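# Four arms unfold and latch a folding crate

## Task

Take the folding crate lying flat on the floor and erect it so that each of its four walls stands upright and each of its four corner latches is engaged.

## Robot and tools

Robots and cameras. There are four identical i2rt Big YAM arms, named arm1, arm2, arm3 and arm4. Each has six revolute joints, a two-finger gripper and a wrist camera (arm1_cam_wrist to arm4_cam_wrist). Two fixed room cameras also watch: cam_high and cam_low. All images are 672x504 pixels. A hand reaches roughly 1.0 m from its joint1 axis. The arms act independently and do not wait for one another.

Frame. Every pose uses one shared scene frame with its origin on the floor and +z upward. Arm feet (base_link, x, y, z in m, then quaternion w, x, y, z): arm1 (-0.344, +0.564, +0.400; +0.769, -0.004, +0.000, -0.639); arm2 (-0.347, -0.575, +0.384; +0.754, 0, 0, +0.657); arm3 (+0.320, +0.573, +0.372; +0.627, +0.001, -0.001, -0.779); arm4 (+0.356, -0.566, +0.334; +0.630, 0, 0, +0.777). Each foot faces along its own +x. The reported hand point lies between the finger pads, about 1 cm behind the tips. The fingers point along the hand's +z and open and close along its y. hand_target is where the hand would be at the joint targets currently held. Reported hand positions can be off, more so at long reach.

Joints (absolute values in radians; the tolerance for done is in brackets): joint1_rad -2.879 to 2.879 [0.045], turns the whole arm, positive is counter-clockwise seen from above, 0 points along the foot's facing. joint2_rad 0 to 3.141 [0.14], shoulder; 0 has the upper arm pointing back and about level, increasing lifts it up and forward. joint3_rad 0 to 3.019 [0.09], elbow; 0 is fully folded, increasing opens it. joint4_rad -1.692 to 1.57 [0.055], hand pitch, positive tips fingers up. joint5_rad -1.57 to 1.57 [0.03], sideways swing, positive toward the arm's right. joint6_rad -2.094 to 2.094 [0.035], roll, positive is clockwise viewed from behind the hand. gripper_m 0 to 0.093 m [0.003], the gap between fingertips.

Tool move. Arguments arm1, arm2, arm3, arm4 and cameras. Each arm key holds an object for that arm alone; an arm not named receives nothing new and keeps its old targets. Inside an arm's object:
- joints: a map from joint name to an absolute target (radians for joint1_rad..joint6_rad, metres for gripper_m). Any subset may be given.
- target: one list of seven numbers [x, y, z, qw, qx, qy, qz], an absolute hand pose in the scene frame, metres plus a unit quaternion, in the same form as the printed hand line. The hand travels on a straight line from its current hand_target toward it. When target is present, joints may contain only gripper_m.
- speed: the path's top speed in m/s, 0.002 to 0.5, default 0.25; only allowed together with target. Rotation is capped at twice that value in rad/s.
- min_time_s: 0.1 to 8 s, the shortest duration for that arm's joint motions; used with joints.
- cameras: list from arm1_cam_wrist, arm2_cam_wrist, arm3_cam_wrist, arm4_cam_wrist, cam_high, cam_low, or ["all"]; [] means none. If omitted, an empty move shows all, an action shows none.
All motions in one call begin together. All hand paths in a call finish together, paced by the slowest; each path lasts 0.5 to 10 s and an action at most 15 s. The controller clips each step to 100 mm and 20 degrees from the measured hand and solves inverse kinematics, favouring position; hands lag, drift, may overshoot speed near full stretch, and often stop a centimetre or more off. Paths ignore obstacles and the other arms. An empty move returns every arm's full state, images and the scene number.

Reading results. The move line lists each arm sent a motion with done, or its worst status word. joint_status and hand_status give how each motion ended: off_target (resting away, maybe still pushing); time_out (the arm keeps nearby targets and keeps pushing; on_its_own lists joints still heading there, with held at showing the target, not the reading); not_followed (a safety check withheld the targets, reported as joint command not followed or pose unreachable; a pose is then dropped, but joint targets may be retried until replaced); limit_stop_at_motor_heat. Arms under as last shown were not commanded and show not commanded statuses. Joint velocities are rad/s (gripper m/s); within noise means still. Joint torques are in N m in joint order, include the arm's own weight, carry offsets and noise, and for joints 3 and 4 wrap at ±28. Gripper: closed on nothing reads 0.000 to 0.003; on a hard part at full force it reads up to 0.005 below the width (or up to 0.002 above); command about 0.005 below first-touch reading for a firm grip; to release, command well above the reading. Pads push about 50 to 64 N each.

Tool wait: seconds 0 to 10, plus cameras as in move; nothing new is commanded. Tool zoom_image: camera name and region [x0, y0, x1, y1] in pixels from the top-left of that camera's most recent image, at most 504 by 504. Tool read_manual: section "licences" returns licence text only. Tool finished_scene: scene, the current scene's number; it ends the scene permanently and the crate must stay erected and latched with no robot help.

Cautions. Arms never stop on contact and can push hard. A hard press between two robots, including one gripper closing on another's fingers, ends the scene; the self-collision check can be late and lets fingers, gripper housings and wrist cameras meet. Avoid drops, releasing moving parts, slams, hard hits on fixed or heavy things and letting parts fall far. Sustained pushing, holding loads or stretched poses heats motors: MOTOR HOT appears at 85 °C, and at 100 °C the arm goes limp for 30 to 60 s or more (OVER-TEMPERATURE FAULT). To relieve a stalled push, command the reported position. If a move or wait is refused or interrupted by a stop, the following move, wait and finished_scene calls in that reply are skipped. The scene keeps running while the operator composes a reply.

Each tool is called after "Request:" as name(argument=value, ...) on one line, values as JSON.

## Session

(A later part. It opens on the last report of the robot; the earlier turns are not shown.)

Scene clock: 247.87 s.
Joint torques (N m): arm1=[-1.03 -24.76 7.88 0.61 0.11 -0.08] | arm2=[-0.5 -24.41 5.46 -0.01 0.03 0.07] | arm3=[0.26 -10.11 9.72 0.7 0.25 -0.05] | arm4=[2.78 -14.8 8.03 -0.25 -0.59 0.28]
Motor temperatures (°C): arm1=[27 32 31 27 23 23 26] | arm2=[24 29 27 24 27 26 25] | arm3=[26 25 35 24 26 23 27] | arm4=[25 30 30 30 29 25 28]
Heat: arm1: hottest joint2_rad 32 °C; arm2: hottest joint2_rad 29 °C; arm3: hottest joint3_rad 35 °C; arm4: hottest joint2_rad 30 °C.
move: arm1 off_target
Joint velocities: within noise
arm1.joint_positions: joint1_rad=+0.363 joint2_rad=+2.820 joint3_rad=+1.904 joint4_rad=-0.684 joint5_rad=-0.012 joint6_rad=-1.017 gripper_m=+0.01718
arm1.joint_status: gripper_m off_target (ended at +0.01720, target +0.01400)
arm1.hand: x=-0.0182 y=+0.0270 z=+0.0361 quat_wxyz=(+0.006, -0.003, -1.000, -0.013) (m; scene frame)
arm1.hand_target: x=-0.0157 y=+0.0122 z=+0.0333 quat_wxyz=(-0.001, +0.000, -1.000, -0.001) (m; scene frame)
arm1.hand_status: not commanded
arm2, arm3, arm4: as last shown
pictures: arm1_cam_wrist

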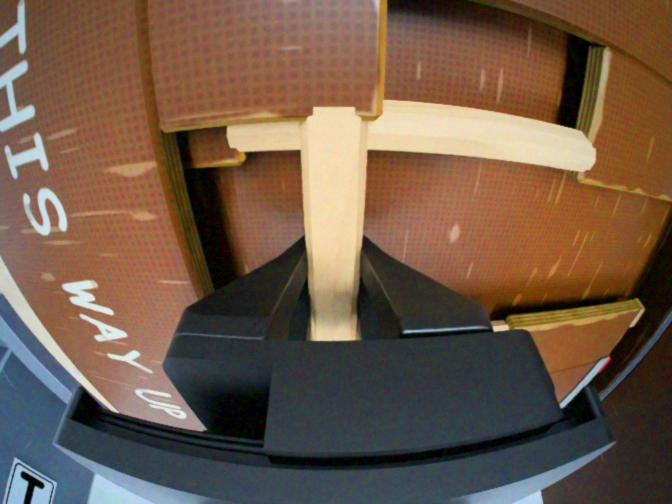

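Request:
move(arm1={"target": [-0.013, 0.034, 0.122, 0, 0, 0.9848, -0.1736], "speed": 0.12, "joints": {"gripper_m": 0.010}}, cameras=[])

Request:
move(arm1={"target": [-0.012, 0.075, 0.194, 0, 0, 0.9239, -0.3827], "speed": 0.12}, cameras=["arm1_cam_wrist", "cam_low", "cam_high"])

Scene clock: 253.70 s.
Joint torques (N m): arm1=[0.79 -27.81 3.06 0.88 0.2 0.14] | arm2=[-0.5 -24.47 5.46 0.01 0.02 0.06] | arm3=[-0.56 -10.4 9.61 0.81 0.25 -0.06] | arm4=[2.78 -14.8 8.03 -0.25 -0.59 0.28]
Motor temperatures (°C): arm1=[27 32 31 27 23 23 26] | arm2=[24 29 27 24 27 26 25] | arm3=[26 25 35 24 26 23 27] | arm4=[25 30 30 30 29 25 28]
Heat: arm1: hottest joint2_rad 32 °C; arm2: hottest joint2_rad 29 °C; arm3: hottest joint3_rad 35 °C; arm4: hottest joint2_rad 30 °C.
move: arm1 off_target
Joint velocities: within noise
arm1.joint_positions: joint1_rad=+0.419 joint2_rad=+2.571 joint3_rad=+1.482 joint4_rad=-0.206 joint5_rad=+0.185 joint6_rad=-0.986 gripper_m=+0.01713
arm1.joint_status: gripper_m off_target (ended at +0.01713, target +0.01000)
arm1.hand: x=-0.0199 y=+0.0333 z=+0.1045 quat_wxyz=(+0.002, -0.003, -0.986, +0.167) (m; scene frame)
arm1.hand_target: x=-0.0131 y=+0.0335 z=+0.1204 quat_wxyz=(-0.002, +0.000, -0.985, +0.172) (m; scene frame)
arm1.hand_status: off_target (0.019 m and 0.8 deg from the pose sent, 0.086 m and 21.5 deg at the start)
arm2.joint_positions: joint1_rad=-0.003 joint2_rad=+2.242 joint3_rad=+1.456 joint4_rad=-0.812 joint5_rad=-0.001 joint6_rad=-0.150 gripper_m=+0.01205
arm2.joint_status: not commanded
arm2.hand: x=-0.2664 y=-0.0067 z=+0.2513 quat_wxyz=(+0.011, +0.711, -0.703, +0.008) (m; scene frame)
arm2.hand_target: x=-0.2625 y=+0.0004 z=+0.2695 quat_wxyz=(+0.000, +0.706, -0.708, +0.000) (m; scene frame)
arm2.hand_status: not commanded
arm3, arm4: as last shown
pictures: none
No camera images: "cameras" was empty.

Scene clock: 256.20 s.
Joint torques (N m): arm1=[1.32 -24.76 1.88 1.83 0.74 -0.01] | arm2=[-0.5 -24.35 5.48 -0.01 0.03 0.07] | arm3=[-0.26 -10.7 9.68 0.77 0.25 -0.03] | arm4=[2.73 -14.8 8.02 -0.24 -0.58 0.28]
Motor temperatures (°C): arm1=[27 33 31 27 23 23 26] | arm2=[24 29 27 24 27 26 25] | arm3=[26 25 35 24 26 23 27] | arm4=[25 30 30 30 29 25 28]
Heat: arm1: hottest joint2_rad 33 °C; arm2: hottest joint2_rad 29 °C; arm3: hottest joint3_rad 35 °C; arm4: hottest joint2_rad 30 °C.
move: arm1 off_target
Joint velocities: within noise
arm1.joint_positions: joint1_rad=+0.536 joint2_rad=+2.416 joint3_rad=+1.115 joint4_rad=+0.345 joint5_rad=+0.479 joint6_rad=-0.992 gripper_m=+0.01712
arm1.joint_status: not commanded
arm1.hand: x=-0.0209 y=+0.0712 z=+0.1769 quat_wxyz=(+0.005, -0.005, -0.928, +0.374) (m; scene frame)
arm1.hand_target: x=-0.0135 y=+0.0719 z=+0.1939 quat_wxyz=(+0.002, +0.003, -0.923, +0.384) (m; scene frame)
arm1.hand_status: off_target (0.020 m and 1.4 deg from the pose sent, 0.099 m and 25.7 deg at the start)
arm2, arm3, arm4: as last shown
pictures: arm1_cam_wrist, cam_high, cam_low

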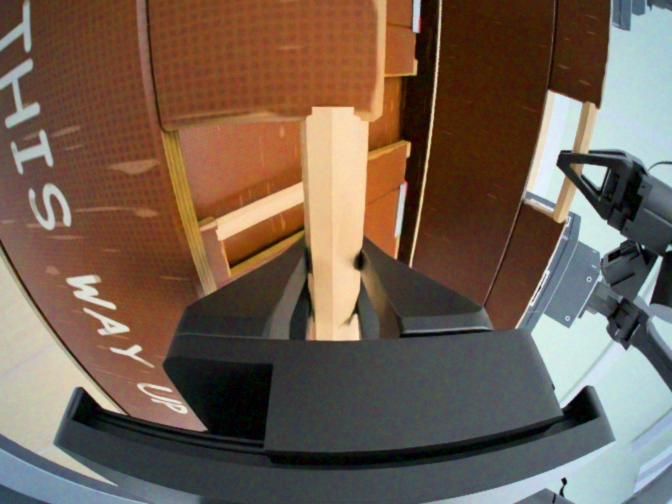

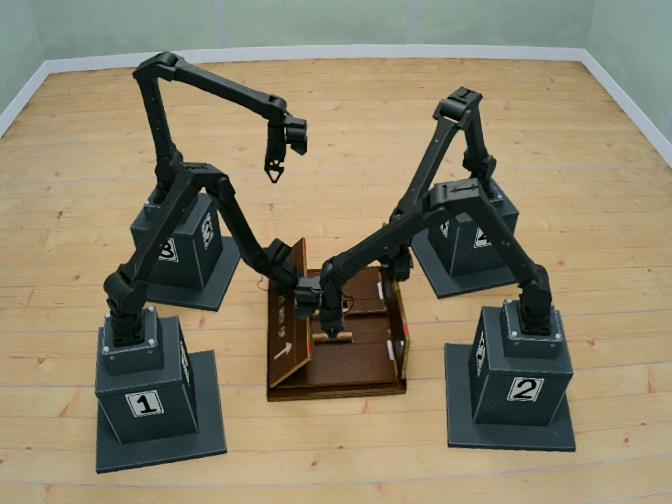

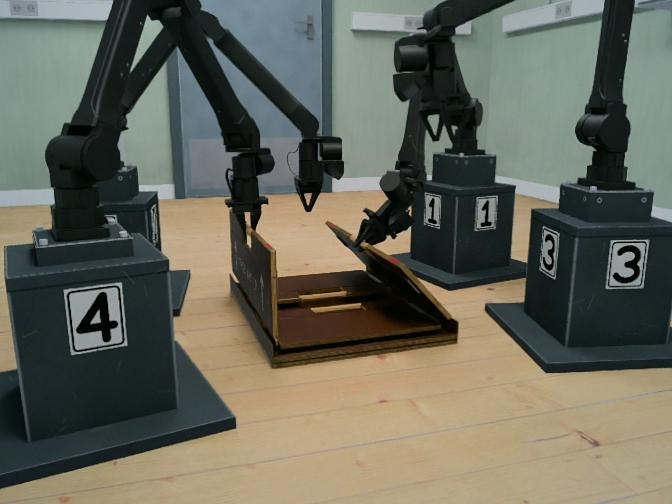

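Request:
move(arm1={"target": [-0.012, 0.119, 0.225, 0, 0, 0.866, -0.5], "speed": 0.12}, cameras=[])

Request:
move(arm1={"target": [-0.011, 0.167, 0.237, 0, 0, 0.866, -0.5], "speed": 0.12}, cameras=[])

Request:
move(arm1={"target": [-0.010, 0.206, 0.237, 0, 0, 0.866, -0.5], "speed": 0.1}, cameras=["arm1_cam_wrist", "cam_low", "cam_high"])

Scene clock: 260.10 s.
Joint torques (N m): arm1=[1.32 -21.25 0.92 2.92 0.8 0.02] | arm2=[-0.44 -24.35 5.46 -0.01 0.03 0.06] | arm3=[-0.32 -10.64 9.73 0.64 0.21 -0.02] | arm4=[2.78 -14.86 8.03 -0.24 -0.58 0.28]
Motor temperatures (°C): arm1=[27 33 31 27 23 23 26] | arm2=[24 29 27 24 27 26 25] | arm3=[26 25 35 24 26 23 27] | arm4=[25 30 30 30 29 25 28]
Heat: arm1: hottest joint2_rad 33 °C; arm2: hottest joint2_rad 29 °C; arm3: hottest joint3_rad 35 °C; arm4: hottest joint2_rad 30 °C.
move: arm1 off_target
Joint velocities: within noise
arm1.joint_positions: joint1_rad=+0.642 joint2_rad=+2.406 joint3_rad=+0.946 joint4_rad=+0.707 joint5_rad=+0.692 joint6_rad=-1.037 gripper_m=+0.01708
arm1.joint_status: not commanded
arm1.hand: x=-0.0217 y=+0.1136 z=+0.2133 quat_wxyz=(+0.009, -0.006, -0.872, +0.489) (m; scene frame)
arm1.hand_target: x=-0.0149 y=+0.1161 z=+0.2250 quat_wxyz=(+0.003, -0.001, -0.866, +0.500) (m; scene frame)
arm1.hand_status: off_target (0.016 m and 1.9 deg from the pose sent, 0.068 m and 16.2 deg at the start)
arm2, arm3, arm4: as last shown
pictures: none
No camera images: "cameras" was empty.

Scene clock: 261.33 s.
Joint torques (N m): arm1=[1.96 -20.66 0.53 1.63 0.31 0.25] | arm2=[-0.44 -24.47 5.46 -0.01 0.03 0.06] | arm3=[0.15 -10.17 9.63 0.77 0.24 -0.04] | arm4=[2.78 -14.8 8.02 -0.24 -0.58 0.28]
Motor temperatures (°C): arm1=[27 33 31 27 23 23 26] | arm2=[24 29 27 24 27 26 25] | arm3=[26 25 35 24 26 23 27] | arm4=[25 30 30 30 29 25 28]
Heat: arm1: hottest joint2_rad 33 °C; arm2: hottest joint2_rad 29 °C; arm3: hottest joint3_rad 35 °C; arm4: hottest joint2_rad 30 °C.
move: arm1 off_target
Joint velocities: within noise
arm1.joint_positions: joint1_rad=+0.721 joint2_rad=+2.358 joint3_rad=+0.853 joint4_rad=+0.724 joint5_rad=+0.769 joint6_rad=-0.978 gripper_m=+0.01644
arm1.joint_status: not commanded
arm1.hand: x=-0.0230 y=+0.1566 z=+0.2287 quat_wxyz=(+0.013, -0.007, -0.866, +0.499) (m; scene frame)
arm1.hand_target: x=-0.0115 y=+0.1659 z=+0.2372 quat_wxyz=(+0.000, +0.000, -0.866, +0.501) (m; scene frame)
arm1.hand_status: off_target (0.018 m and 1.7 deg from the pose sent, 0.059 m and 1.9 deg at the start)
arm2, arm3, arm4: as last shown
pictures: none
No camera images: "cameras" was empty.

Scene clock: 262.43 s.
Joint torques (N m): arm1=[2.43 -20.37 -0.06 1.01 0.03 0.33] | arm2=[-0.44 -24.47 5.46 -0.01 0.03 0.06] | arm3=[0.21 -10.7 9.63 0.76 0.25 -0.05] | arm4=[2.78 -14.8 8.03 -0.24 -0.58 0.28]
Motor temperatures (°C): arm1=[27 33 31 27 23 23 26] | arm2=[24 29 27 24 27 26 25] | arm3=[26 25 35 24 26 23 27] | arm4=[25 30 30 30 29 25 28]
Heat: arm1: hottest joint2_rad 33 °C; arm2: hottest joint2_rad 29 °C; arm3: hottest joint3_rad 35 °C; arm4: hottest joint2_rad 30 °C.
move: arm1 off_target
Joint velocities: within noise
arm1.joint_positions: joint1_rad=+0.792 joint2_rad=+2.344 joint3_rad=+0.804 joint4_rad=+0.716 joint5_rad=+0.843 joint6_rad=-0.911 gripper_m=+0.01633
arm1.joint_status: not commanded
arm1.hand: x=-0.0240 y=+0.1892 z=+0.2331 quat_wxyz=(+0.020, -0.012, -0.861, +0.508) (m; scene frame)
arm1.hand_target: x=-0.0116 y=+0.2044 z=+0.2377 quat_wxyz=(+0.004, -0.001, -0.864, +0.503) (m; scene frame)
arm1.hand_status: off_target (0.022 m and 2.8 deg from the pose sent, 0.052 m and 1.7 deg at the start)
arm2, arm3: as last shown
arm4.joint_positions: joint1_rad=+0.616 joint2_rad=+2.052 joint3_rad=+1.204 joint4_rad=-0.696 joint5_rad=+0.013 joint6_rad=-0.754 gripper_m=+0.01663
arm4.joint_status: not commanded
arm4.hand: x=-0.0211 y=-0.2132 z=+0.2351 quat_wxyz=(-0.014, +1.000, +0.003, -0.005) (m; scene frame)
arm4.hand_target: x=-0.0253 y=-0.2214 z=+0.2200 quat_wxyz=(+0.001, +1.000, +0.001, +0.001) (m; scene frame)
arm4.hand_status: not commanded
pictures: arm1_cam_wrist, cam_high, cam_low

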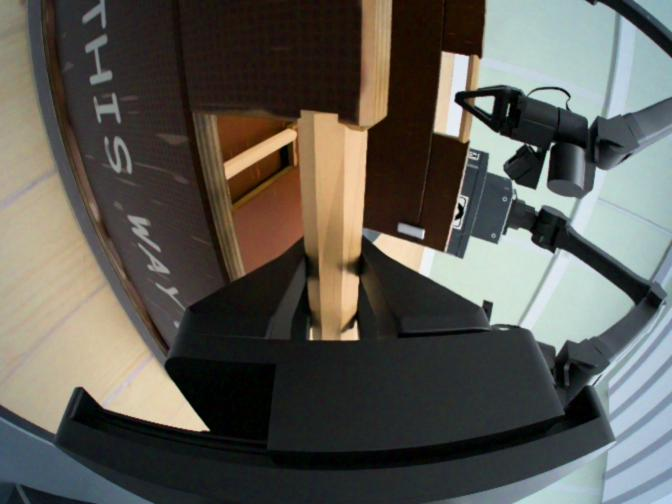

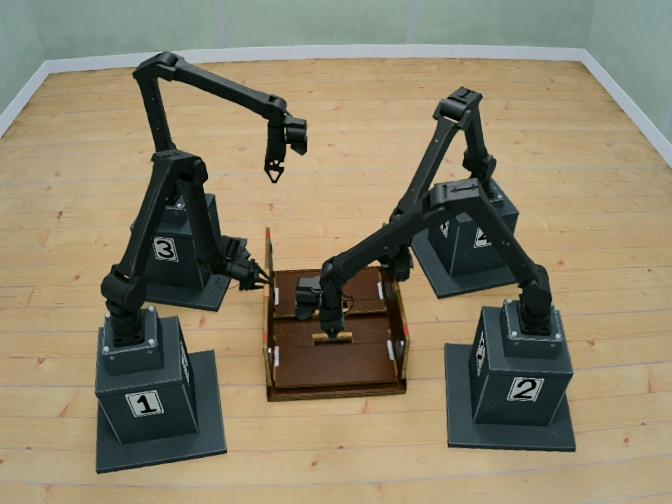

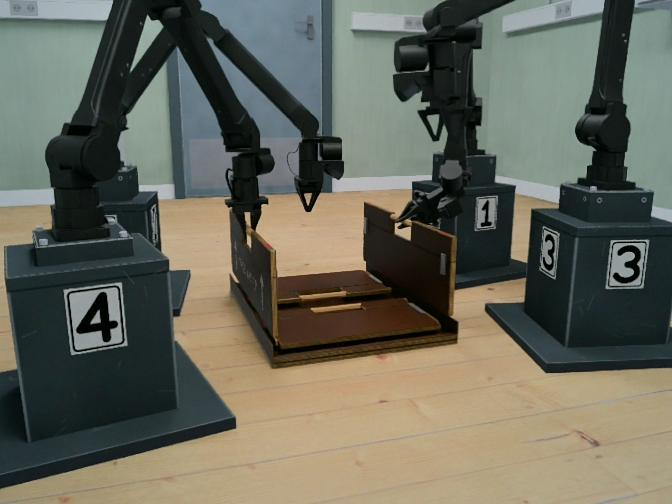

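Request:
move(arm1={"target": [-0.010, 0.214, 0.237, 0, 0, 0.866, -0.5], "speed": 0.1}, arm2={"target": [-0.0775, 0.0, 0.11, 0, 0.7071, -0.7071, 0], "joints": {"gripper_m": 0.055}}, cameras=["arm2_cam_wrist"])

Scene clock: 266.10 s.
Joint torques (N m): arm1=[3.37 -20.07 -0.68 1.01 -0.07 0.43] | arm2=[0.15 -23.77 7.05 -0.01 -0.16 -0.12] | arm3=[-0.09 -10.99 9.61 0.84 0.26 -0.06] | arm4=[2.73 -14.8 8.03 -0.24 -0.58 0.28]
Motor temperatures (°C): arm1=[27 33 30 27 23 23 26] | arm2=[24 29 27 24 27 26 25] | arm3=[26 25 35 24 26 23 27] | arm4=[25 30 30 30 29 25 28]
Heat: arm1: hottest joint2_rad 33 °C; arm2: hottest joint2_rad 29 °C; arm3: hottest joint3_rad 35 °C; arm4: hottest joint2_rad 30 °C.
move: arm1 off_target; arm2 off_target
Joint velocities: within noise
arm1.joint_positions: joint1_rad=+0.797 joint2_rad=+2.343 joint3_rad=+0.802 joint4_rad=+0.713 joint5_rad=+0.846 joint6_rad=-0.905 gripper_m=+0.01633
arm1.joint_status: not commanded
arm1.hand: x=-0.0233 y=+0.1910 z=+0.2334 quat_wxyz=(+0.019, -0.012, -0.861, +0.508) (m; scene frame)
arm1.hand_target: x=-0.0102 y=+0.2130 z=+0.2369 quat_wxyz=(-0.001, +0.000, -0.866, +0.501) (m; scene frame)
arm1.hand_status: off_target (0.027 m and 2.8 deg from the pose sent, 0.029 m and 2.8 deg at the start)
arm2.joint_positions: joint1_rad=-0.298 joint2_rad=+2.607 joint3_rad=+1.725 joint4_rad=-0.708 joint5_rad=-0.002 joint6_rad=-0.423 gripper_m=+0.05487
arm2.joint_status: all done
arm2.hand: x=-0.0855 y=-0.0122 z=+0.1068 quat_wxyz=(+0.009, +0.703, -0.711, +0.002) (m; scene frame)
arm2.hand_target: x=-0.0832 y=+0.0007 z=+0.1101 quat_wxyz=(+0.001, +0.708, -0.706, -0.002) (m; scene frame)
arm2.hand_status: off_target (0.015 m and 1.2 deg from the pose sent, 0.236 m and 1.6 deg at the start)
arm3, arm4: as last shown
pictures: arm2_cam_wrist

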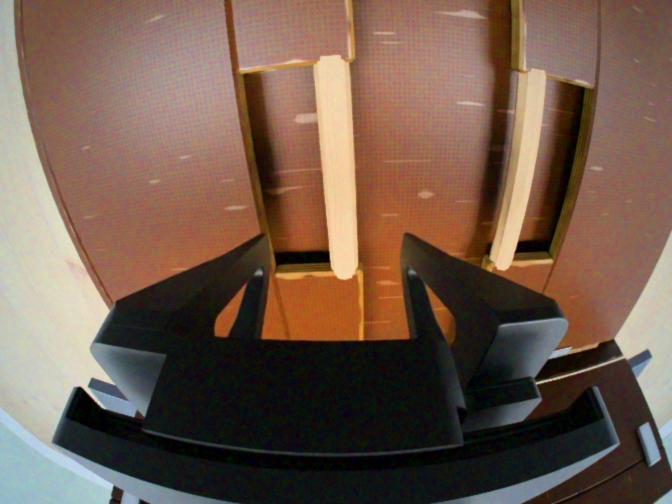

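Request:
move(arm2={"target": [-0.078, 0.0, 0.036, 0, 0.7071, -0.7071, 0], "speed": 0.12}, cameras=["arm2_cam_wrist"])

Request:
move(arm2={"target": [-0.079, 0.0, 0.029, 0, 0.7071, -0.7071, 0], "speed": 0.06}, cameras=["arm2_cam_wrist"])

Scene clock: 268.87 s.
Joint torques (N m): arm1=[4.31 -19.66 -0.7 0.87 -0.08 0.45] | arm2=[-0.32 -24.53 6.56 0.65 0.06 -0.13] | arm3=[0.09 -10.64 9.58 0.65 0.24 -0.04] | arm4=[2.78 -14.8 8.03 -0.24 -0.58 0.28]
Motor temperatures (°C): arm1=[27 33 30 27 23 23 26] | arm2=[24 30 27 24 27 26 25] | arm3=[26 25 35 24 26 23 27] | arm4=[25 30 30 30 28 25 28]
Heat: arm1: hottest joint2_rad 33 °C; arm2: hottest joint2_rad 30 °C; arm3: hottest joint3_rad 35 °C; arm4: hottest joint2_rad 30 °C.
move: arm2 off_target
Joint velocities: within noise
arm1, arm4: as last shown
arm2.joint_positions: joint1_rad=-0.298 joint2_rad=+2.776 joint3_rad=+1.834 joint4_rad=-0.670 joint5_rad=-0.002 joint6_rad=-0.427 gripper_m=+0.05487
arm2.joint_status: not commanded
arm2.hand: x=-0.0879 y=-0.0175 z=+0.0305 quat_wxyz=(+0.019, +0.705, -0.709, +0.006) (m; scene frame)
arm2.hand_target: x=-0.0785 y=-0.0015 z=+0.0360 quat_wxyz=(+0.000, +0.707, -0.707, +0.000) (m; scene frame)
arm2.hand_status: off_target (0.021 m and 2.3 deg from the pose sent, 0.072 m and 1.2 deg at the start)
arm3.joint_positions: joint1_rad=+0.091 joint2_rad=+1.502 joint3_rad=+1.113 joint4_rad=-1.224 joint5_rad=+0.002 joint6_rad=-0.102 gripper_m=+0.09396
arm3.joint_status: not commanded
arm3.hand: x=+0.2686 y=+0.1702 z=+0.4915 quat_wxyz=(+0.013, -0.715, -0.699, -0.017) (m; scene frame)
arm3.hand_target: x=+0.2683 y=+0.1519 z=+0.4986 quat_wxyz=(+0.004, -0.710, -0.705, -0.003) (m; scene frame)
arm3.hand_status: not commanded
pictures: arm2_cam_wrist

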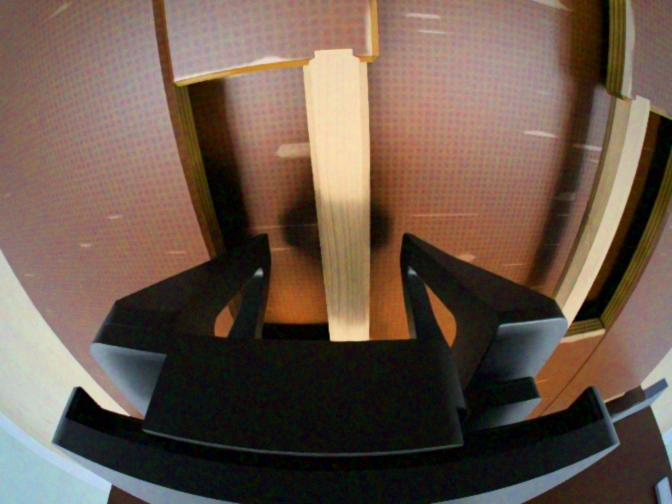

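Scene clock: 269.83 s.
Joint torques (N m): arm1=[3.84 -20.13 -0.64 0.9 -0.09 0.47] | arm2=[-0.15 -23.71 6.69 0.69 0.04 -0.11] | arm3=[0.32 -10.46 9.61 0.87 0.23 -0.05] | arm4=[2.78 -14.8 8.02 -0.24 -0.59 0.28]
Motor temperatures (°C): arm1=[27 33 30 27 23 23 26] | arm2=[24 30 27 24 27 26 25] | arm3=[26 25 35 24 26 23 27] | arm4=[25 30 30 30 28 25 28]
Heat: arm1: hottest joint2_rad 33 °C; arm2: hottest joint2_rad 30 °C; arm3: hottest joint3_rad 35 °C; arm4: hottest joint2_rad 30 °C.
move: arm2 off_target
Joint velocities: within noise
arm1, arm3, arm4: as last shown
arm2.joint_positions: joint1_rad=-0.298 joint2_rad=+2.782 joint3_rad=+1.849 joint4_rad=-0.666 joint5_rad=-0.002 joint6_rad=-0.427 gripper_m=+0.05487
arm2.joint_status: not commanded
arm2.hand: x=-0.0853 y=-0.0118 z=+0.0301 quat_wxyz=(+0.013, +0.705, -0.709, +0.004) (m; scene frame)
arm2.hand_target: x=-0.0789 y=+0.0005 z=+0.0294 quat_wxyz=(-0.001, +0.707, -0.707, +0.000) (m; scene frame)
arm2.hand_status: off_target (0.013 m and 1.6 deg from the pose sent, 0.020 m and 2.3 deg at the start)
pictures: arm2_cam_wrist

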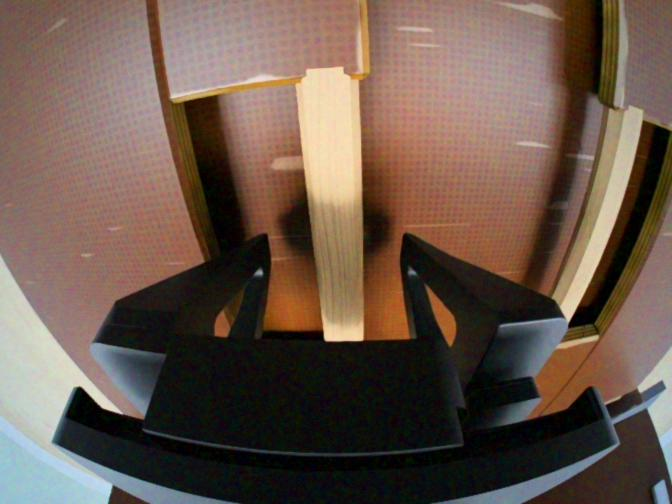

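Request:
move(arm2={"target": [-0.079, 0.0, 0.020, 0, 0.7071, -0.7071, 0], "speed": 0.06}, cameras=[])

Request:
move(arm2={"joints": {"gripper_m": 0.010}}, cameras=["arm2_cam_wrist"])

Scene clock: 271.90 s.
Joint torques (N m): arm1=[4.54 -19.37 -0.77 1.03 -0.04 0.46] | arm2=[-0.21 -23.82 6.63 0.69 0.04 -0.11] | arm3=[-0.32 -10.34 9.66 0.73 0.24 -0.05] | arm4=[2.78 -14.86 8.02 -0.24 -0.58 0.28]
Motor temperatures (°C): arm1=[27 33 30 27 23 23 26] | arm2=[24 30 27 24 27 26 25] | arm3=[26 25 35 24 26 23 27] | arm4=[25 30 30 30 28 25 28]
Heat: arm1: hottest joint2_rad 33 °C; arm2: hottest joint2_rad 30 °C; arm3: hottest joint3_rad 35 °C; arm4: hottest joint2_rad 30 °C.
move: arm2 off_target
Joint velocities: within noise
arm1, arm3, arm4: as last shown
arm2.joint_positions: joint1_rad=-0.296 joint2_rad=+2.803 joint3_rad=+1.863 joint4_rad=-0.663 joint5_rad=-0.002 joint6_rad=-0.429 gripper_m=+0.05487
arm2.joint_status: not commanded
arm2.hand: x=-0.0870 y=-0.0133 z=+0.0203 quat_wxyz=(+0.015, +0.706, -0.708, +0.005) (m; scene frame)
arm2.hand_target: x=-0.0803 y=-0.0003 z=+0.0205 quat_wxyz=(+0.000, +0.708, -0.706, +0.000) (m; scene frame)
arm2.hand_status: off_target (0.016 m and 1.9 deg from the pose sent, 0.017 m and 1.6 deg at the start)
pictures: none
No camera images: "cameras" was empty.

Scene clock: 272.70 s.
Joint torques (N m): arm1=[4.37 -19.96 -0.79 1.06 -0.09 0.45] | arm2=[-0.09 -23.88 6.57 0.61 -0.17 0.24] | arm3=[-0.26 -10.75 9.68 0.68 0.24 -0.03] | arm4=[2.78 -14.86 8.03 -0.24 -0.59 0.28]
Motor temperatures (°C): arm1=[27 33 30 27 23 23 26] | arm2=[24 30 27 24 27 26 25] | arm3=[26 25 35 24 26 23 27] | arm4=[25 30 30 30 28 25 28]
Heat: arm1: hottest joint2_rad 33 °C; arm2: hottest joint2_rad 30 °C; arm3: hottest joint3_rad 35 °C; arm4: hottest joint2_rad 30 °C.
move: arm2 off_target
Joint velocities: within noise
arm1, arm3, arm4: as last shown
arm2.joint_positions: joint1_rad=-0.299 joint2_rad=+2.803 joint3_rad=+1.864 joint4_rad=-0.662 joint5_rad=+0.004 joint6_rad=-0.467 gripper_m=+0.01719
arm2.joint_status: gripper_m off_target (ended at +0.01721, target +0.01000)
arm2.hand: x=-0.0838 y=-0.0134 z=+0.0206 quat_wxyz=(+0.013, +0.718, -0.696, +0.007) (m; scene frame)
arm2.hand_target: x=-0.0783 y=-0.0009 z=+0.0208 quat_wxyz=(+0.000, +0.710, -0.705, +0.000) (m; scene frame)
arm2.hand_status: not commanded
pictures: arm2_cam_wrist

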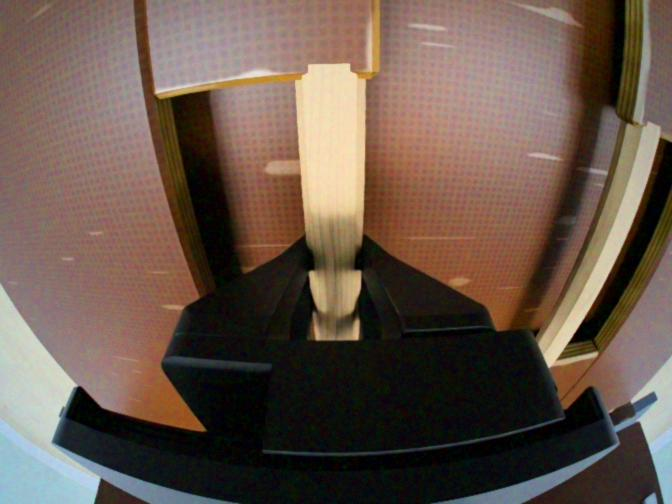

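Request:
move(arm2={"target": [-0.087, 0.001, 0.102, -0.1228, 0.6964, -0.6964, 0.1228], "speed": 0.12}, cameras=[])

Request:
move(arm2={"target": [-0.126, 0.001, 0.172, -0.2706, 0.6533, -0.6533, 0.2706], "speed": 0.12}, cameras=["arm2_cam_wrist", "cam_low", "cam_high"])

Scene clock: 281.37 s.
Joint torques (N m): arm1=[4.07 -20.07 -0.7 1.09 -0.11 0.47] | arm2=[0.73 -27.34 4.07 0.5 0.95 0.52] | arm3=[-0.09 -10.34 9.66 0.62 0.25 -0.04] | arm4=[2.73 -14.8 8.02 -0.24 -0.58 0.28]
Motor temperatures (°C): arm1=[27 32 30 27 23 23 26] | arm2=[24 30 26 24 27 26 25] | arm3=[26 25 35 24 26 23 27] | arm4=[25 30 30 30 28 25 28]
Heat: arm1: hottest joint2_rad 32 °C; arm2: hottest joint2_rad 30 °C; arm3: hottest joint3_rad 35 °C; arm4: hottest joint2_rad 30 °C.
move: arm2 off_target
Joint velocities: within noise
arm1, arm3, arm4: as last shown
arm2.joint_positions: joint1_rad=-0.212 joint2_rad=+2.647 joint3_rad=+1.650 joint4_rad=-0.487 joint5_rad=+0.303 joint6_rad=-0.398 gripper_m=+0.01719
arm2.joint_status: not commanded
arm2.hand: x=-0.0872 y=-0.0143 z=+0.0751 quat_wxyz=(-0.100, +0.711, -0.685, +0.121) (m; scene frame)
arm2.hand_target: x=-0.0839 y=+0.0015 z=+0.1005 quat_wxyz=(-0.124, +0.694, -0.699, +0.119) (m; scene frame)
arm2.hand_status: off_target (0.031 m and 3.3 deg from the pose sent, 0.083 m and 20.6 deg at the start)
pictures: none
No camera images: "cameras" was empty.

Scene clock: 283.77 s.
Joint torques (N m): arm1=[4.37 -19.66 -0.8 1.07 -0.08 0.45] | arm2=[1.67 -25.41 4.11 0.61 1.04 0.37] | arm3=[-0.21 -10.75 9.55 0.75 0.28 -0.05] | arm4=[2.73 -14.8 8.03 -0.24 -0.59 0.28]
Motor temperatures (°C): arm1=[27 32 30 27 23 23 26] | arm2=[24 31 26 24 27 26 25] | arm3=[26 25 35 24 26 23 27] | arm4=[25 30 30 30 28 25 28]
Heat: arm1: hottest joint2_rad 32 °C; arm2: hottest joint2_rad 31 °C; arm3: hottest joint3_rad 35 °C; arm4: hottest joint2_rad 30 °C.
move: arm2 off_target
Joint velocities: within noise
arm1, arm3, arm4: as last shown
arm2.joint_positions: joint1_rad=-0.052 joint2_rad=+2.529 joint3_rad=+1.504 joint4_rad=-0.424 joint5_rad=+0.757 joint6_rad=-0.265 gripper_m=+0.01717
arm2.joint_status: not commanded
arm2.hand: x=-0.1174 y=-0.0146 z=+0.1519 quat_wxyz=(-0.244, +0.665, -0.647, +0.283) (m; scene frame)
arm2.hand_target: x=-0.1244 y=+0.0001 z=+0.1714 quat_wxyz=(-0.267, +0.654, -0.653, +0.273) (m; scene frame)
arm2.hand_status: off_target (0.027 m and 3.7 deg from the pose sent, 0.105 m and 27.1 deg at the start)
pictures: arm2_cam_wrist, cam_high, cam_low

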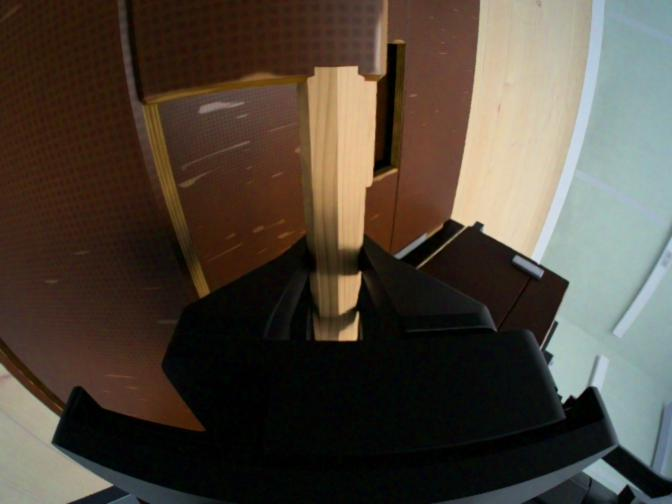

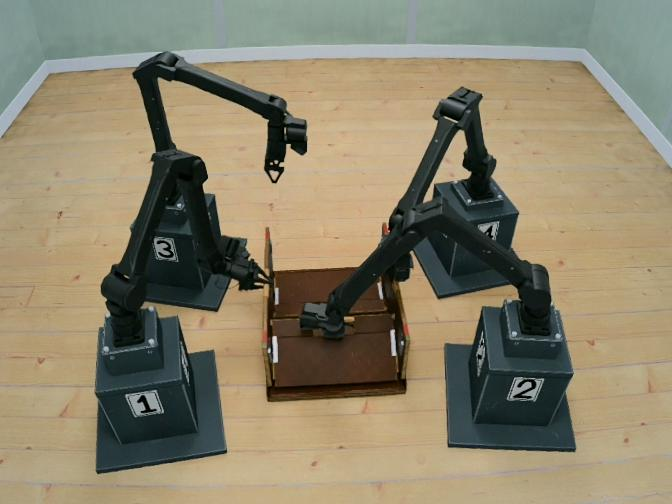

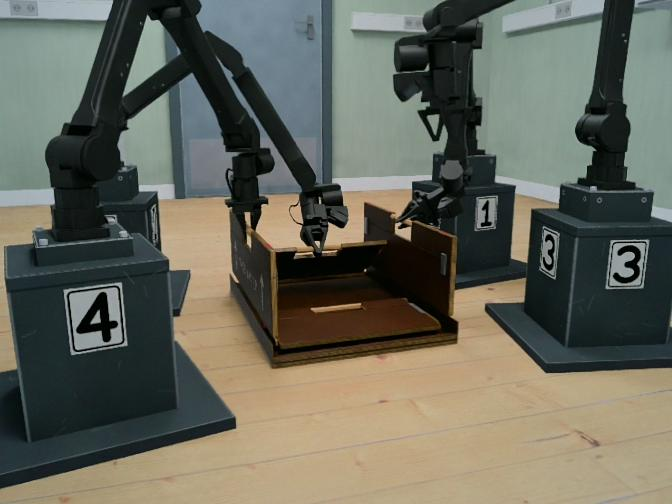

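Request:
move(arm2={"target": [-0.178, 0.0, 0.211, -0.3536, 0.6124, -0.6124, 0.3536], "speed": 0.12}, cameras=[])

Request:
move(arm2={"target": [-0.222, 0.0, 0.222, -0.3536, 0.6124, -0.6124, 0.3536], "speed": 0.12}, cameras=["arm2_cam_wrist", "cam_low", "cam_high"])

Scene clock: 287.00 s.
Joint torques (N m): arm1=[4.07 -20.25 -0.77 1.16 -0.08 0.46] | arm2=[2.78 -24 5.05 -0.02 0.32 0.44] | arm3=[0.15 -10.64 9.66 0.69 0.26 -0.04] | arm4=[2.73 -14.8 8.03 -0.24 -0.58 0.28]
Motor temperatures (°C): arm1=[27 32 30 27 23 23 26] | arm2=[24 31 26 24 27 26 25] | arm3=[26 25 35 24 26 23 27] | arm4=[25 30 30 30 28 25 28]
Heat: arm1: hottest joint2_rad 32 °C; arm2: hottest joint2_rad 31 °C; arm3: hottest joint3_rad 35 °C; arm4: hottest joint2_rad 30 °C.
move: arm2 off_target
Joint velocities: within noise
arm1, arm3: as last shown
arm2.joint_positions: joint1_rad=+0.073 joint2_rad=+2.504 joint3_rad=+1.478 joint4_rad=-0.512 joint5_rad=+1.054 joint6_rad=-0.097 gripper_m=+0.01712
arm2.joint_status: not commanded
arm2.hand: x=-0.1592 y=-0.0159 z=+0.1993 quat_wxyz=(-0.337, +0.616, -0.606, +0.374) (m; scene frame)
arm2.hand_target: x=-0.1766 y=+0.0002 z=+0.2114 quat_wxyz=(-0.354, +0.612, -0.612, +0.355) (m; scene frame)
arm2.hand_status: off_target (0.027 m and 3.1 deg from the pose sent, 0.086 m and 16.6 deg at the start)
arm4.joint_positions: joint1_rad=+0.616 joint2_rad=+2.052 joint3_rad=+1.204 joint4_rad=-0.696 joint5_rad=+0.013 joint6_rad=-0.754 gripper_m=+0.01663
arm4.joint_status: not commanded
arm4.hand: x=-0.0211 y=-0.2132 z=+0.2351 quat_wxyz=(-0.014, +1.000, +0.003, -0.005) (m; scene frame)
arm4.hand_target: x=-0.0253 y=-0.2214 z=+0.2200 quat_wxyz=(+0.001, +1.000, +0.001, +0.001) (m; scene frame)
arm4.hand_status: not commanded
pictures: none
No camera images: "cameras" was empty.

Scene clock: 288.33 s.
Joint torques (N m): arm1=[3.9 -20.19 -0.88 1.06 -0.08 0.46] | arm2=[4.07 -23.65 5.18 -0.16 -0.71 0.56] | arm3=[0.32 -10.52 9.66 0.72 0.24 -0.02] | arm4=[2.73 -14.8 8.03 -0.24 -0.59 0.28]
Motor temperatures (°C): arm1=[27 32 30 27 23 23 26] | arm2=[24 31 26 24 27 26 25] | arm3=[26 25 35 24 26 23 27] | arm4=[25 30 30 30 28 25 28]
Heat: arm1: hottest joint2_rad 32 °C; arm2: hottest joint2_rad 31 °C; arm3: hottest joint3_rad 35 °C; arm4: hottest joint2_rad 30 °C.
move: arm2 off_target
Joint velocities: within noise
arm1.joint_positions: joint1_rad=+0.797 joint2_rad=+2.343 joint3_rad=+0.802 joint4_rad=+0.713 joint5_rad=+0.846 joint6_rad=-0.905 gripper_m=+0.01633
arm1.joint_status: not commanded
arm1.hand: x=-0.0233 y=+0.1910 z=+0.2334 quat_wxyz=(+0.019, -0.012, -0.861, +0.508) (m; scene frame)
arm1.hand_target: x=-0.0102 y=+0.2130 z=+0.2369 quat_wxyz=(-0.001, +0.000, -0.866, +0.501) (m; scene frame)
arm1.hand_status: not commanded
arm2.joint_positions: joint1_rad=+0.127 joint2_rad=+2.489 joint3_rad=+1.501 joint4_rad=-0.676 joint5_rad=+1.084 joint6_rad=+0.042 gripper_m=+0.01712
arm2.joint_status: not commanded
arm2.hand: x=-0.1872 y=-0.0167 z=+0.2174 quat_wxyz=(-0.343, +0.607, -0.604, +0.387) (m; scene frame)
arm2.hand_target: x=-0.2203 y=-0.0004 z=+0.2234 quat_wxyz=(-0.356, +0.612, -0.610, +0.356) (m; scene frame)
arm2.hand_status: off_target (0.039 m and 4.2 deg from the pose sent, 0.069 m and 3.1 deg at the start)
arm3, arm4: as last shown
pictures: arm2_cam_wrist, cam_high, cam_low

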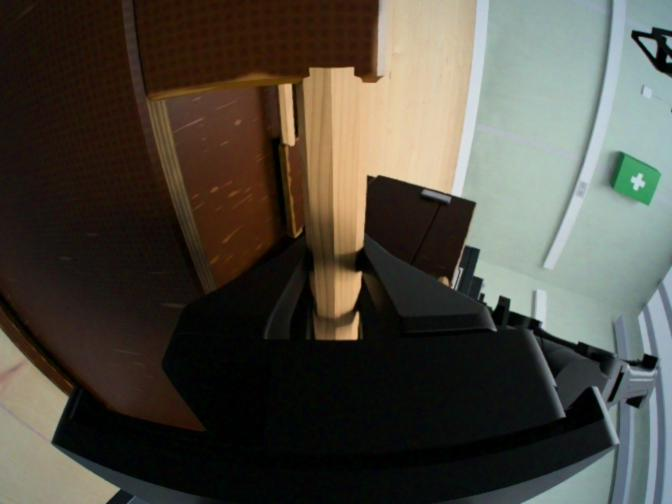

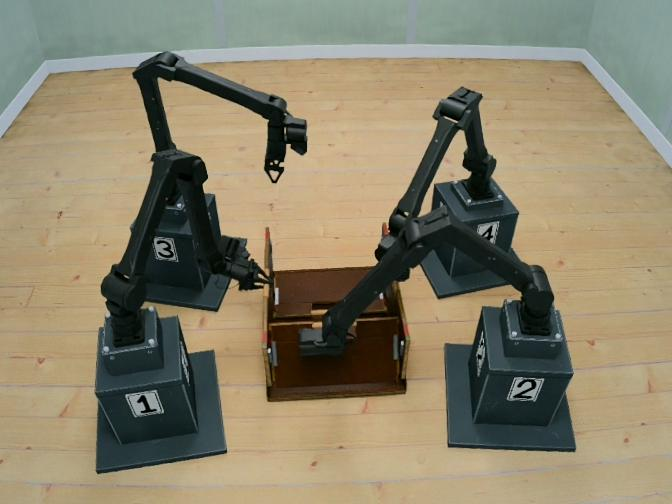

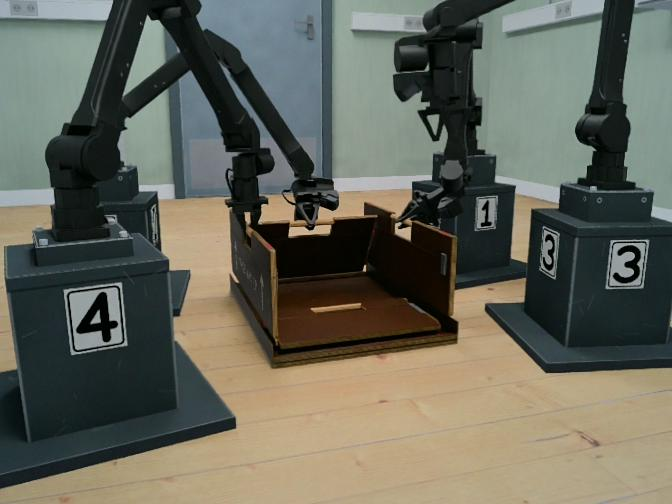

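Request:
move(arm2={"target": [-0.262, 0.0, 0.240, -0.3536, 0.6124, -0.6124, 0.3536], "speed": 0.1}, cameras=["cam_low", "cam_high"])

Scene clock: 295.33 s.
Joint torques (N m): arm1=[3.66 -20.6 -0.72 1.13 -0.08 0.48] | arm2=[2.9 -22.65 6.45 -0.08 -0.66 0.41] | arm3=[-0.32 -10.58 9.68 0.73 0.24 -0.03] | arm4=[2.73 -14.8 8.02 -0.24 -0.58 0.28]
Motor temperatures (°C): arm1=[27 32 30 27 23 23 26] | arm2=[24 30 26 24 27 26 25] | arm3=[26 25 35 24 26 23 27] | arm4=[25 30 30 30 28 25 28]
Heat: arm1: hottest joint2_rad 32 °C; arm2: hottest joint2_rad 30 °C; arm3: hottest joint3_rad 35 °C; arm4: hottest joint2_rad 30 °C.
move: arm2 off_target
Joint velocities: within noise
arm1, arm4: as last shown
arm2.joint_positions: joint1_rad=+0.218 joint2_rad=+2.461 joint3_rad=+1.513 joint4_rad=-0.851 joint5_rad=+1.067 joint6_rad=+0.195 gripper_m=+0.01668
arm2.joint_status: not commanded
arm2.hand: x=-0.2386 y=-0.0184 z=+0.2362 quat_wxyz=(-0.345, +0.612, -0.600, +0.383) (m; scene frame)
arm2.hand_target: x=-0.2614 y=-0.0008 z=+0.2402 quat_wxyz=(-0.354, +0.613, -0.611, +0.354) (m; scene frame)
arm2.hand_status: off_target (0.030 m and 3.8 deg from the pose sent, 0.080 m and 4.2 deg at the start)
arm3.joint_positions: joint1_rad=+0.091 joint2_rad=+1.502 joint3_rad=+1.113 joint4_rad=-1.224 joint5_rad=+0.002 joint6_rad=-0.102 gripper_m=+0.09396
arm3.joint_status: not commanded
arm3.hand: x=+0.2686 y=+0.1702 z=+0.4915 quat_wxyz=(+0.013, -0.715, -0.699, -0.017) (m; scene frame)
arm3.hand_target: x=+0.2683 y=+0.1519 z=+0.4986 quat_wxyz=(+0.004, -0.710, -0.705, -0.003) (m; scene frame)
arm3.hand_status: not commanded
pictures: cam_high, cam_low

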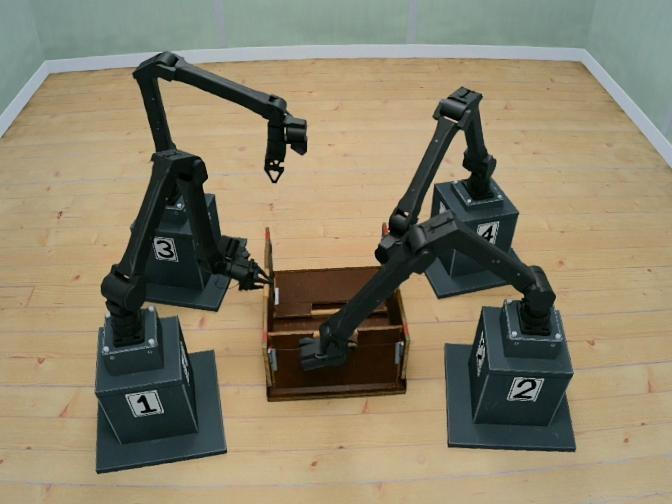

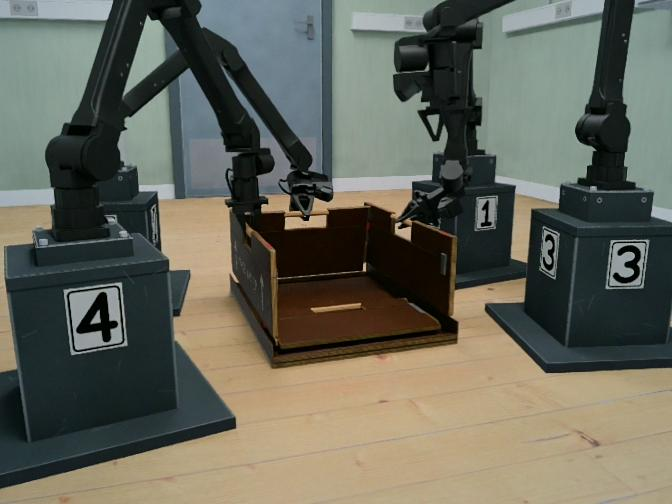

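Request:
move(arm2={"target": [-0.292, 0.0, 0.245, -0.3536, 0.6124, -0.6124, 0.3536], "speed": 0.08}, cameras=["arm2_cam_wrist", "cam_low", "cam_high"])

Scene clock: 297.77 s.
Joint torques (N m): arm1=[4.01 -19.66 -0.58 1.14 -0.06 0.47] | arm2=[5.25 -22.77 6.8 -0.31 -0.42 0.59] | arm3=[0.21 -10.4 9.63 0.73 0.24 -0.05] | arm4=[2.78 -14.8 8.03 -0.24 -0.58 0.28]
Motor temperatures (°C): arm1=[27 32 29 27 23 23 27] | arm2=[24 30 26 24 27 26 25] | arm3=[26 25 35 24 26 23 27] | arm4=[25 30 30 30 28 25 28]
Heat: arm1: hottest joint2_rad 32 °C; arm2: hottest joint2_rad 30 °C; arm3: hottest joint3_rad 35 °C; arm4: hottest joint2_rad 30 °C.
move: arm2 off_target
Joint velocities: within noise
arm1, arm3, arm4: as last shown
arm2.joint_positions: joint1_rad=+0.244 joint2_rad=+2.467 joint3_rad=+1.544 joint4_rad=-0.941 joint5_rad=+1.047 joint6_rad=+0.268 gripper_m=+0.01647
arm2.joint_status: not commanded
arm2.hand: x=-0.2546 y=-0.0182 z=+0.2395 quat_wxyz=(-0.338, +0.611, -0.605, +0.383) (m; scene frame)
arm2.hand_target: x=-0.2921 y=+0.0004 z=+0.2453 quat_wxyz=(-0.356, +0.613, -0.613, +0.349) (m; scene frame)
arm2.hand_status: off_target (0.042 m and 3.9 deg from the pose sent, 0.057 m and 3.8 deg at the start)
pictures: arm2_cam_wrist, cam_high, cam_low

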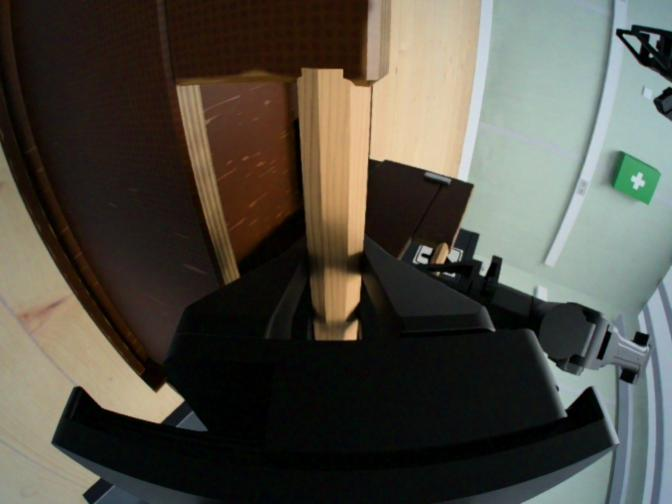

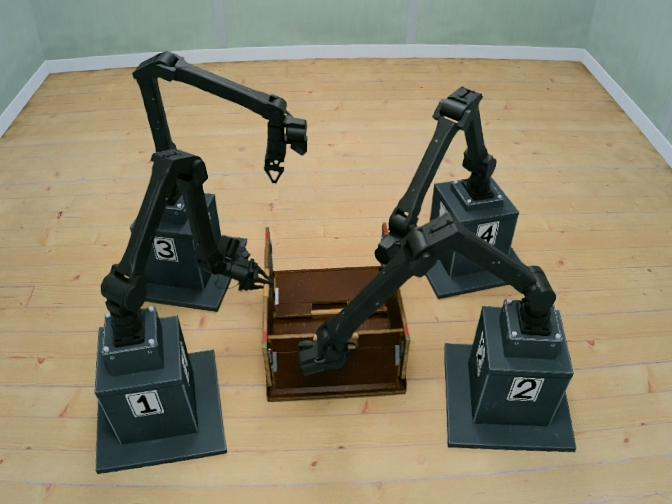

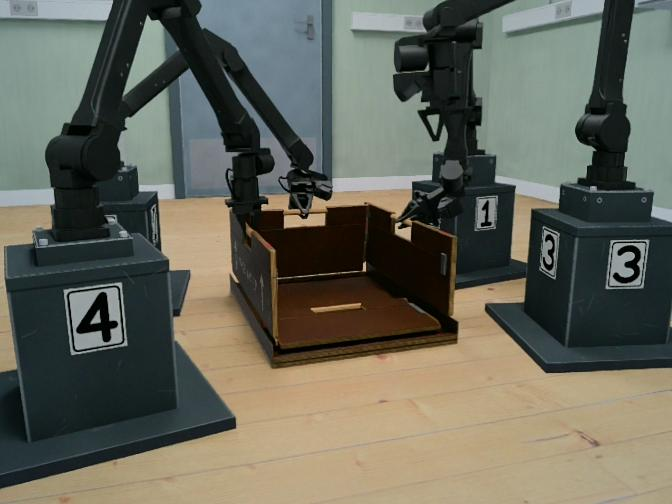

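Request:
zoom_image(camera="cam_high", region=[240, 220, 430, 420])

Request:
zoom_image(camera="cam_low", region=[215, 170, 475, 380])

Scaled by 2.520 from the camera's 672x504 image, which has a finer 960x720 frame.

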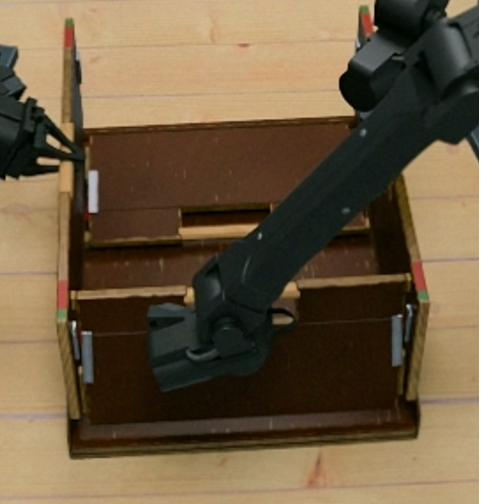

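Scaled by 1.938 from the camera's 672x504 image, which has a finer 960x720 frame.

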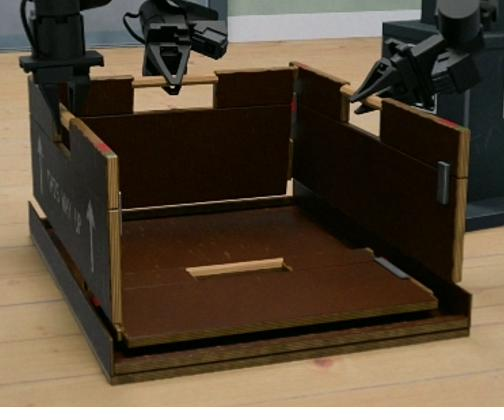

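Request:
move(arm2={"target": [-0.318, 0.0, 0.247, -0.3536, 0.6124, -0.6124, 0.3536], "speed": 0.06}, cameras=["cam_high"])

Request:
zoom_image(camera="cam_high", region=[240, 220, 430, 420])

Scene clock: 301.20 s.
Joint torques (N m): arm1=[4.48 -20.48 -0.77 0.92 -0.06 0.43] | arm2=[4.13 -22.83 6.98 -0.46 -0.46 0.39] | arm3=[-0.09 -10.46 9.63 0.66 0.23 -0.02] | arm4=[2.73 -14.8 8.03 -0.24 -0.58 0.28]
Motor temperatures (°C): arm1=[27 32 29 27 23 23 27] | arm2=[24 30 26 24 27 26 26] | arm3=[26 25 35 24 26 23 27] | arm4=[25 30 30 30 28 25 28]
Heat: arm1: hottest joint2_rad 32 °C; arm2: hottest joint2_rad 30 °C; arm3: hottest joint3_rad 35 °C; arm4: hottest joint2_rad 30 °C.
move: arm2 off_target
Joint velocities: within noise
arm1, arm3, arm4: as last shown
arm2.joint_positions: joint1_rad=+0.297 joint2_rad=+2.483 joint3_rad=+1.579 joint4_rad=-1.050 joint5_rad=+1.033 joint6_rad=+0.369 gripper_m=+0.01646
arm2.joint_status: not commanded
arm2.hand: x=-0.2849 y=-0.0197 z=+0.2418 quat_wxyz=(-0.339, +0.611, -0.604, +0.385) (m; scene frame)
arm2.hand_target: x=-0.3169 y=-0.0018 z=+0.2477 quat_wxyz=(-0.352, +0.614, -0.612, +0.354) (m; scene frame)
arm2.hand_status: off_target (0.039 m and 4.1 deg from the pose sent, 0.066 m and 3.9 deg at the start)
pictures: cam_high

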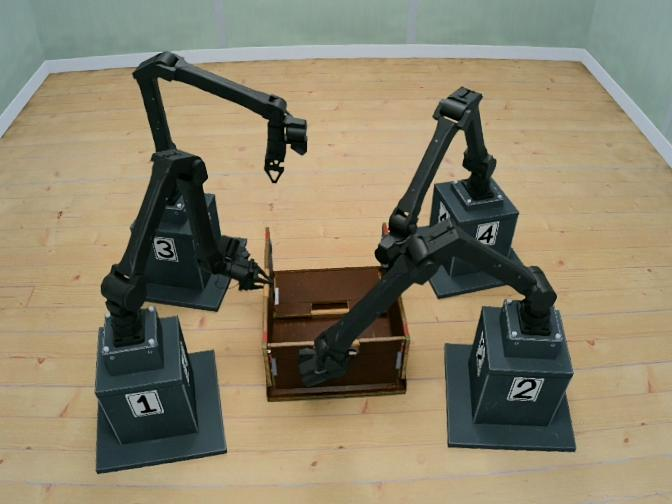

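Scaled by 2.520 from the camera's 672x504 image, which has a finer 960x720 frame.

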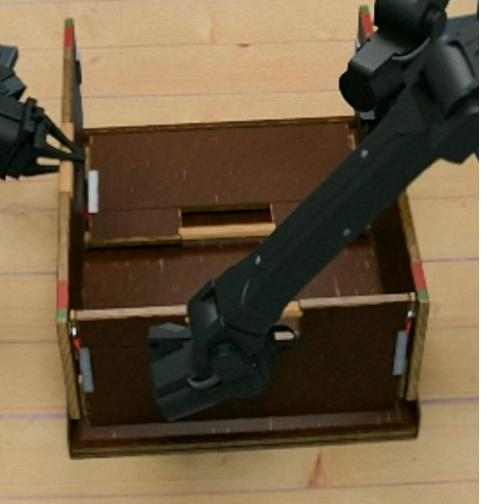

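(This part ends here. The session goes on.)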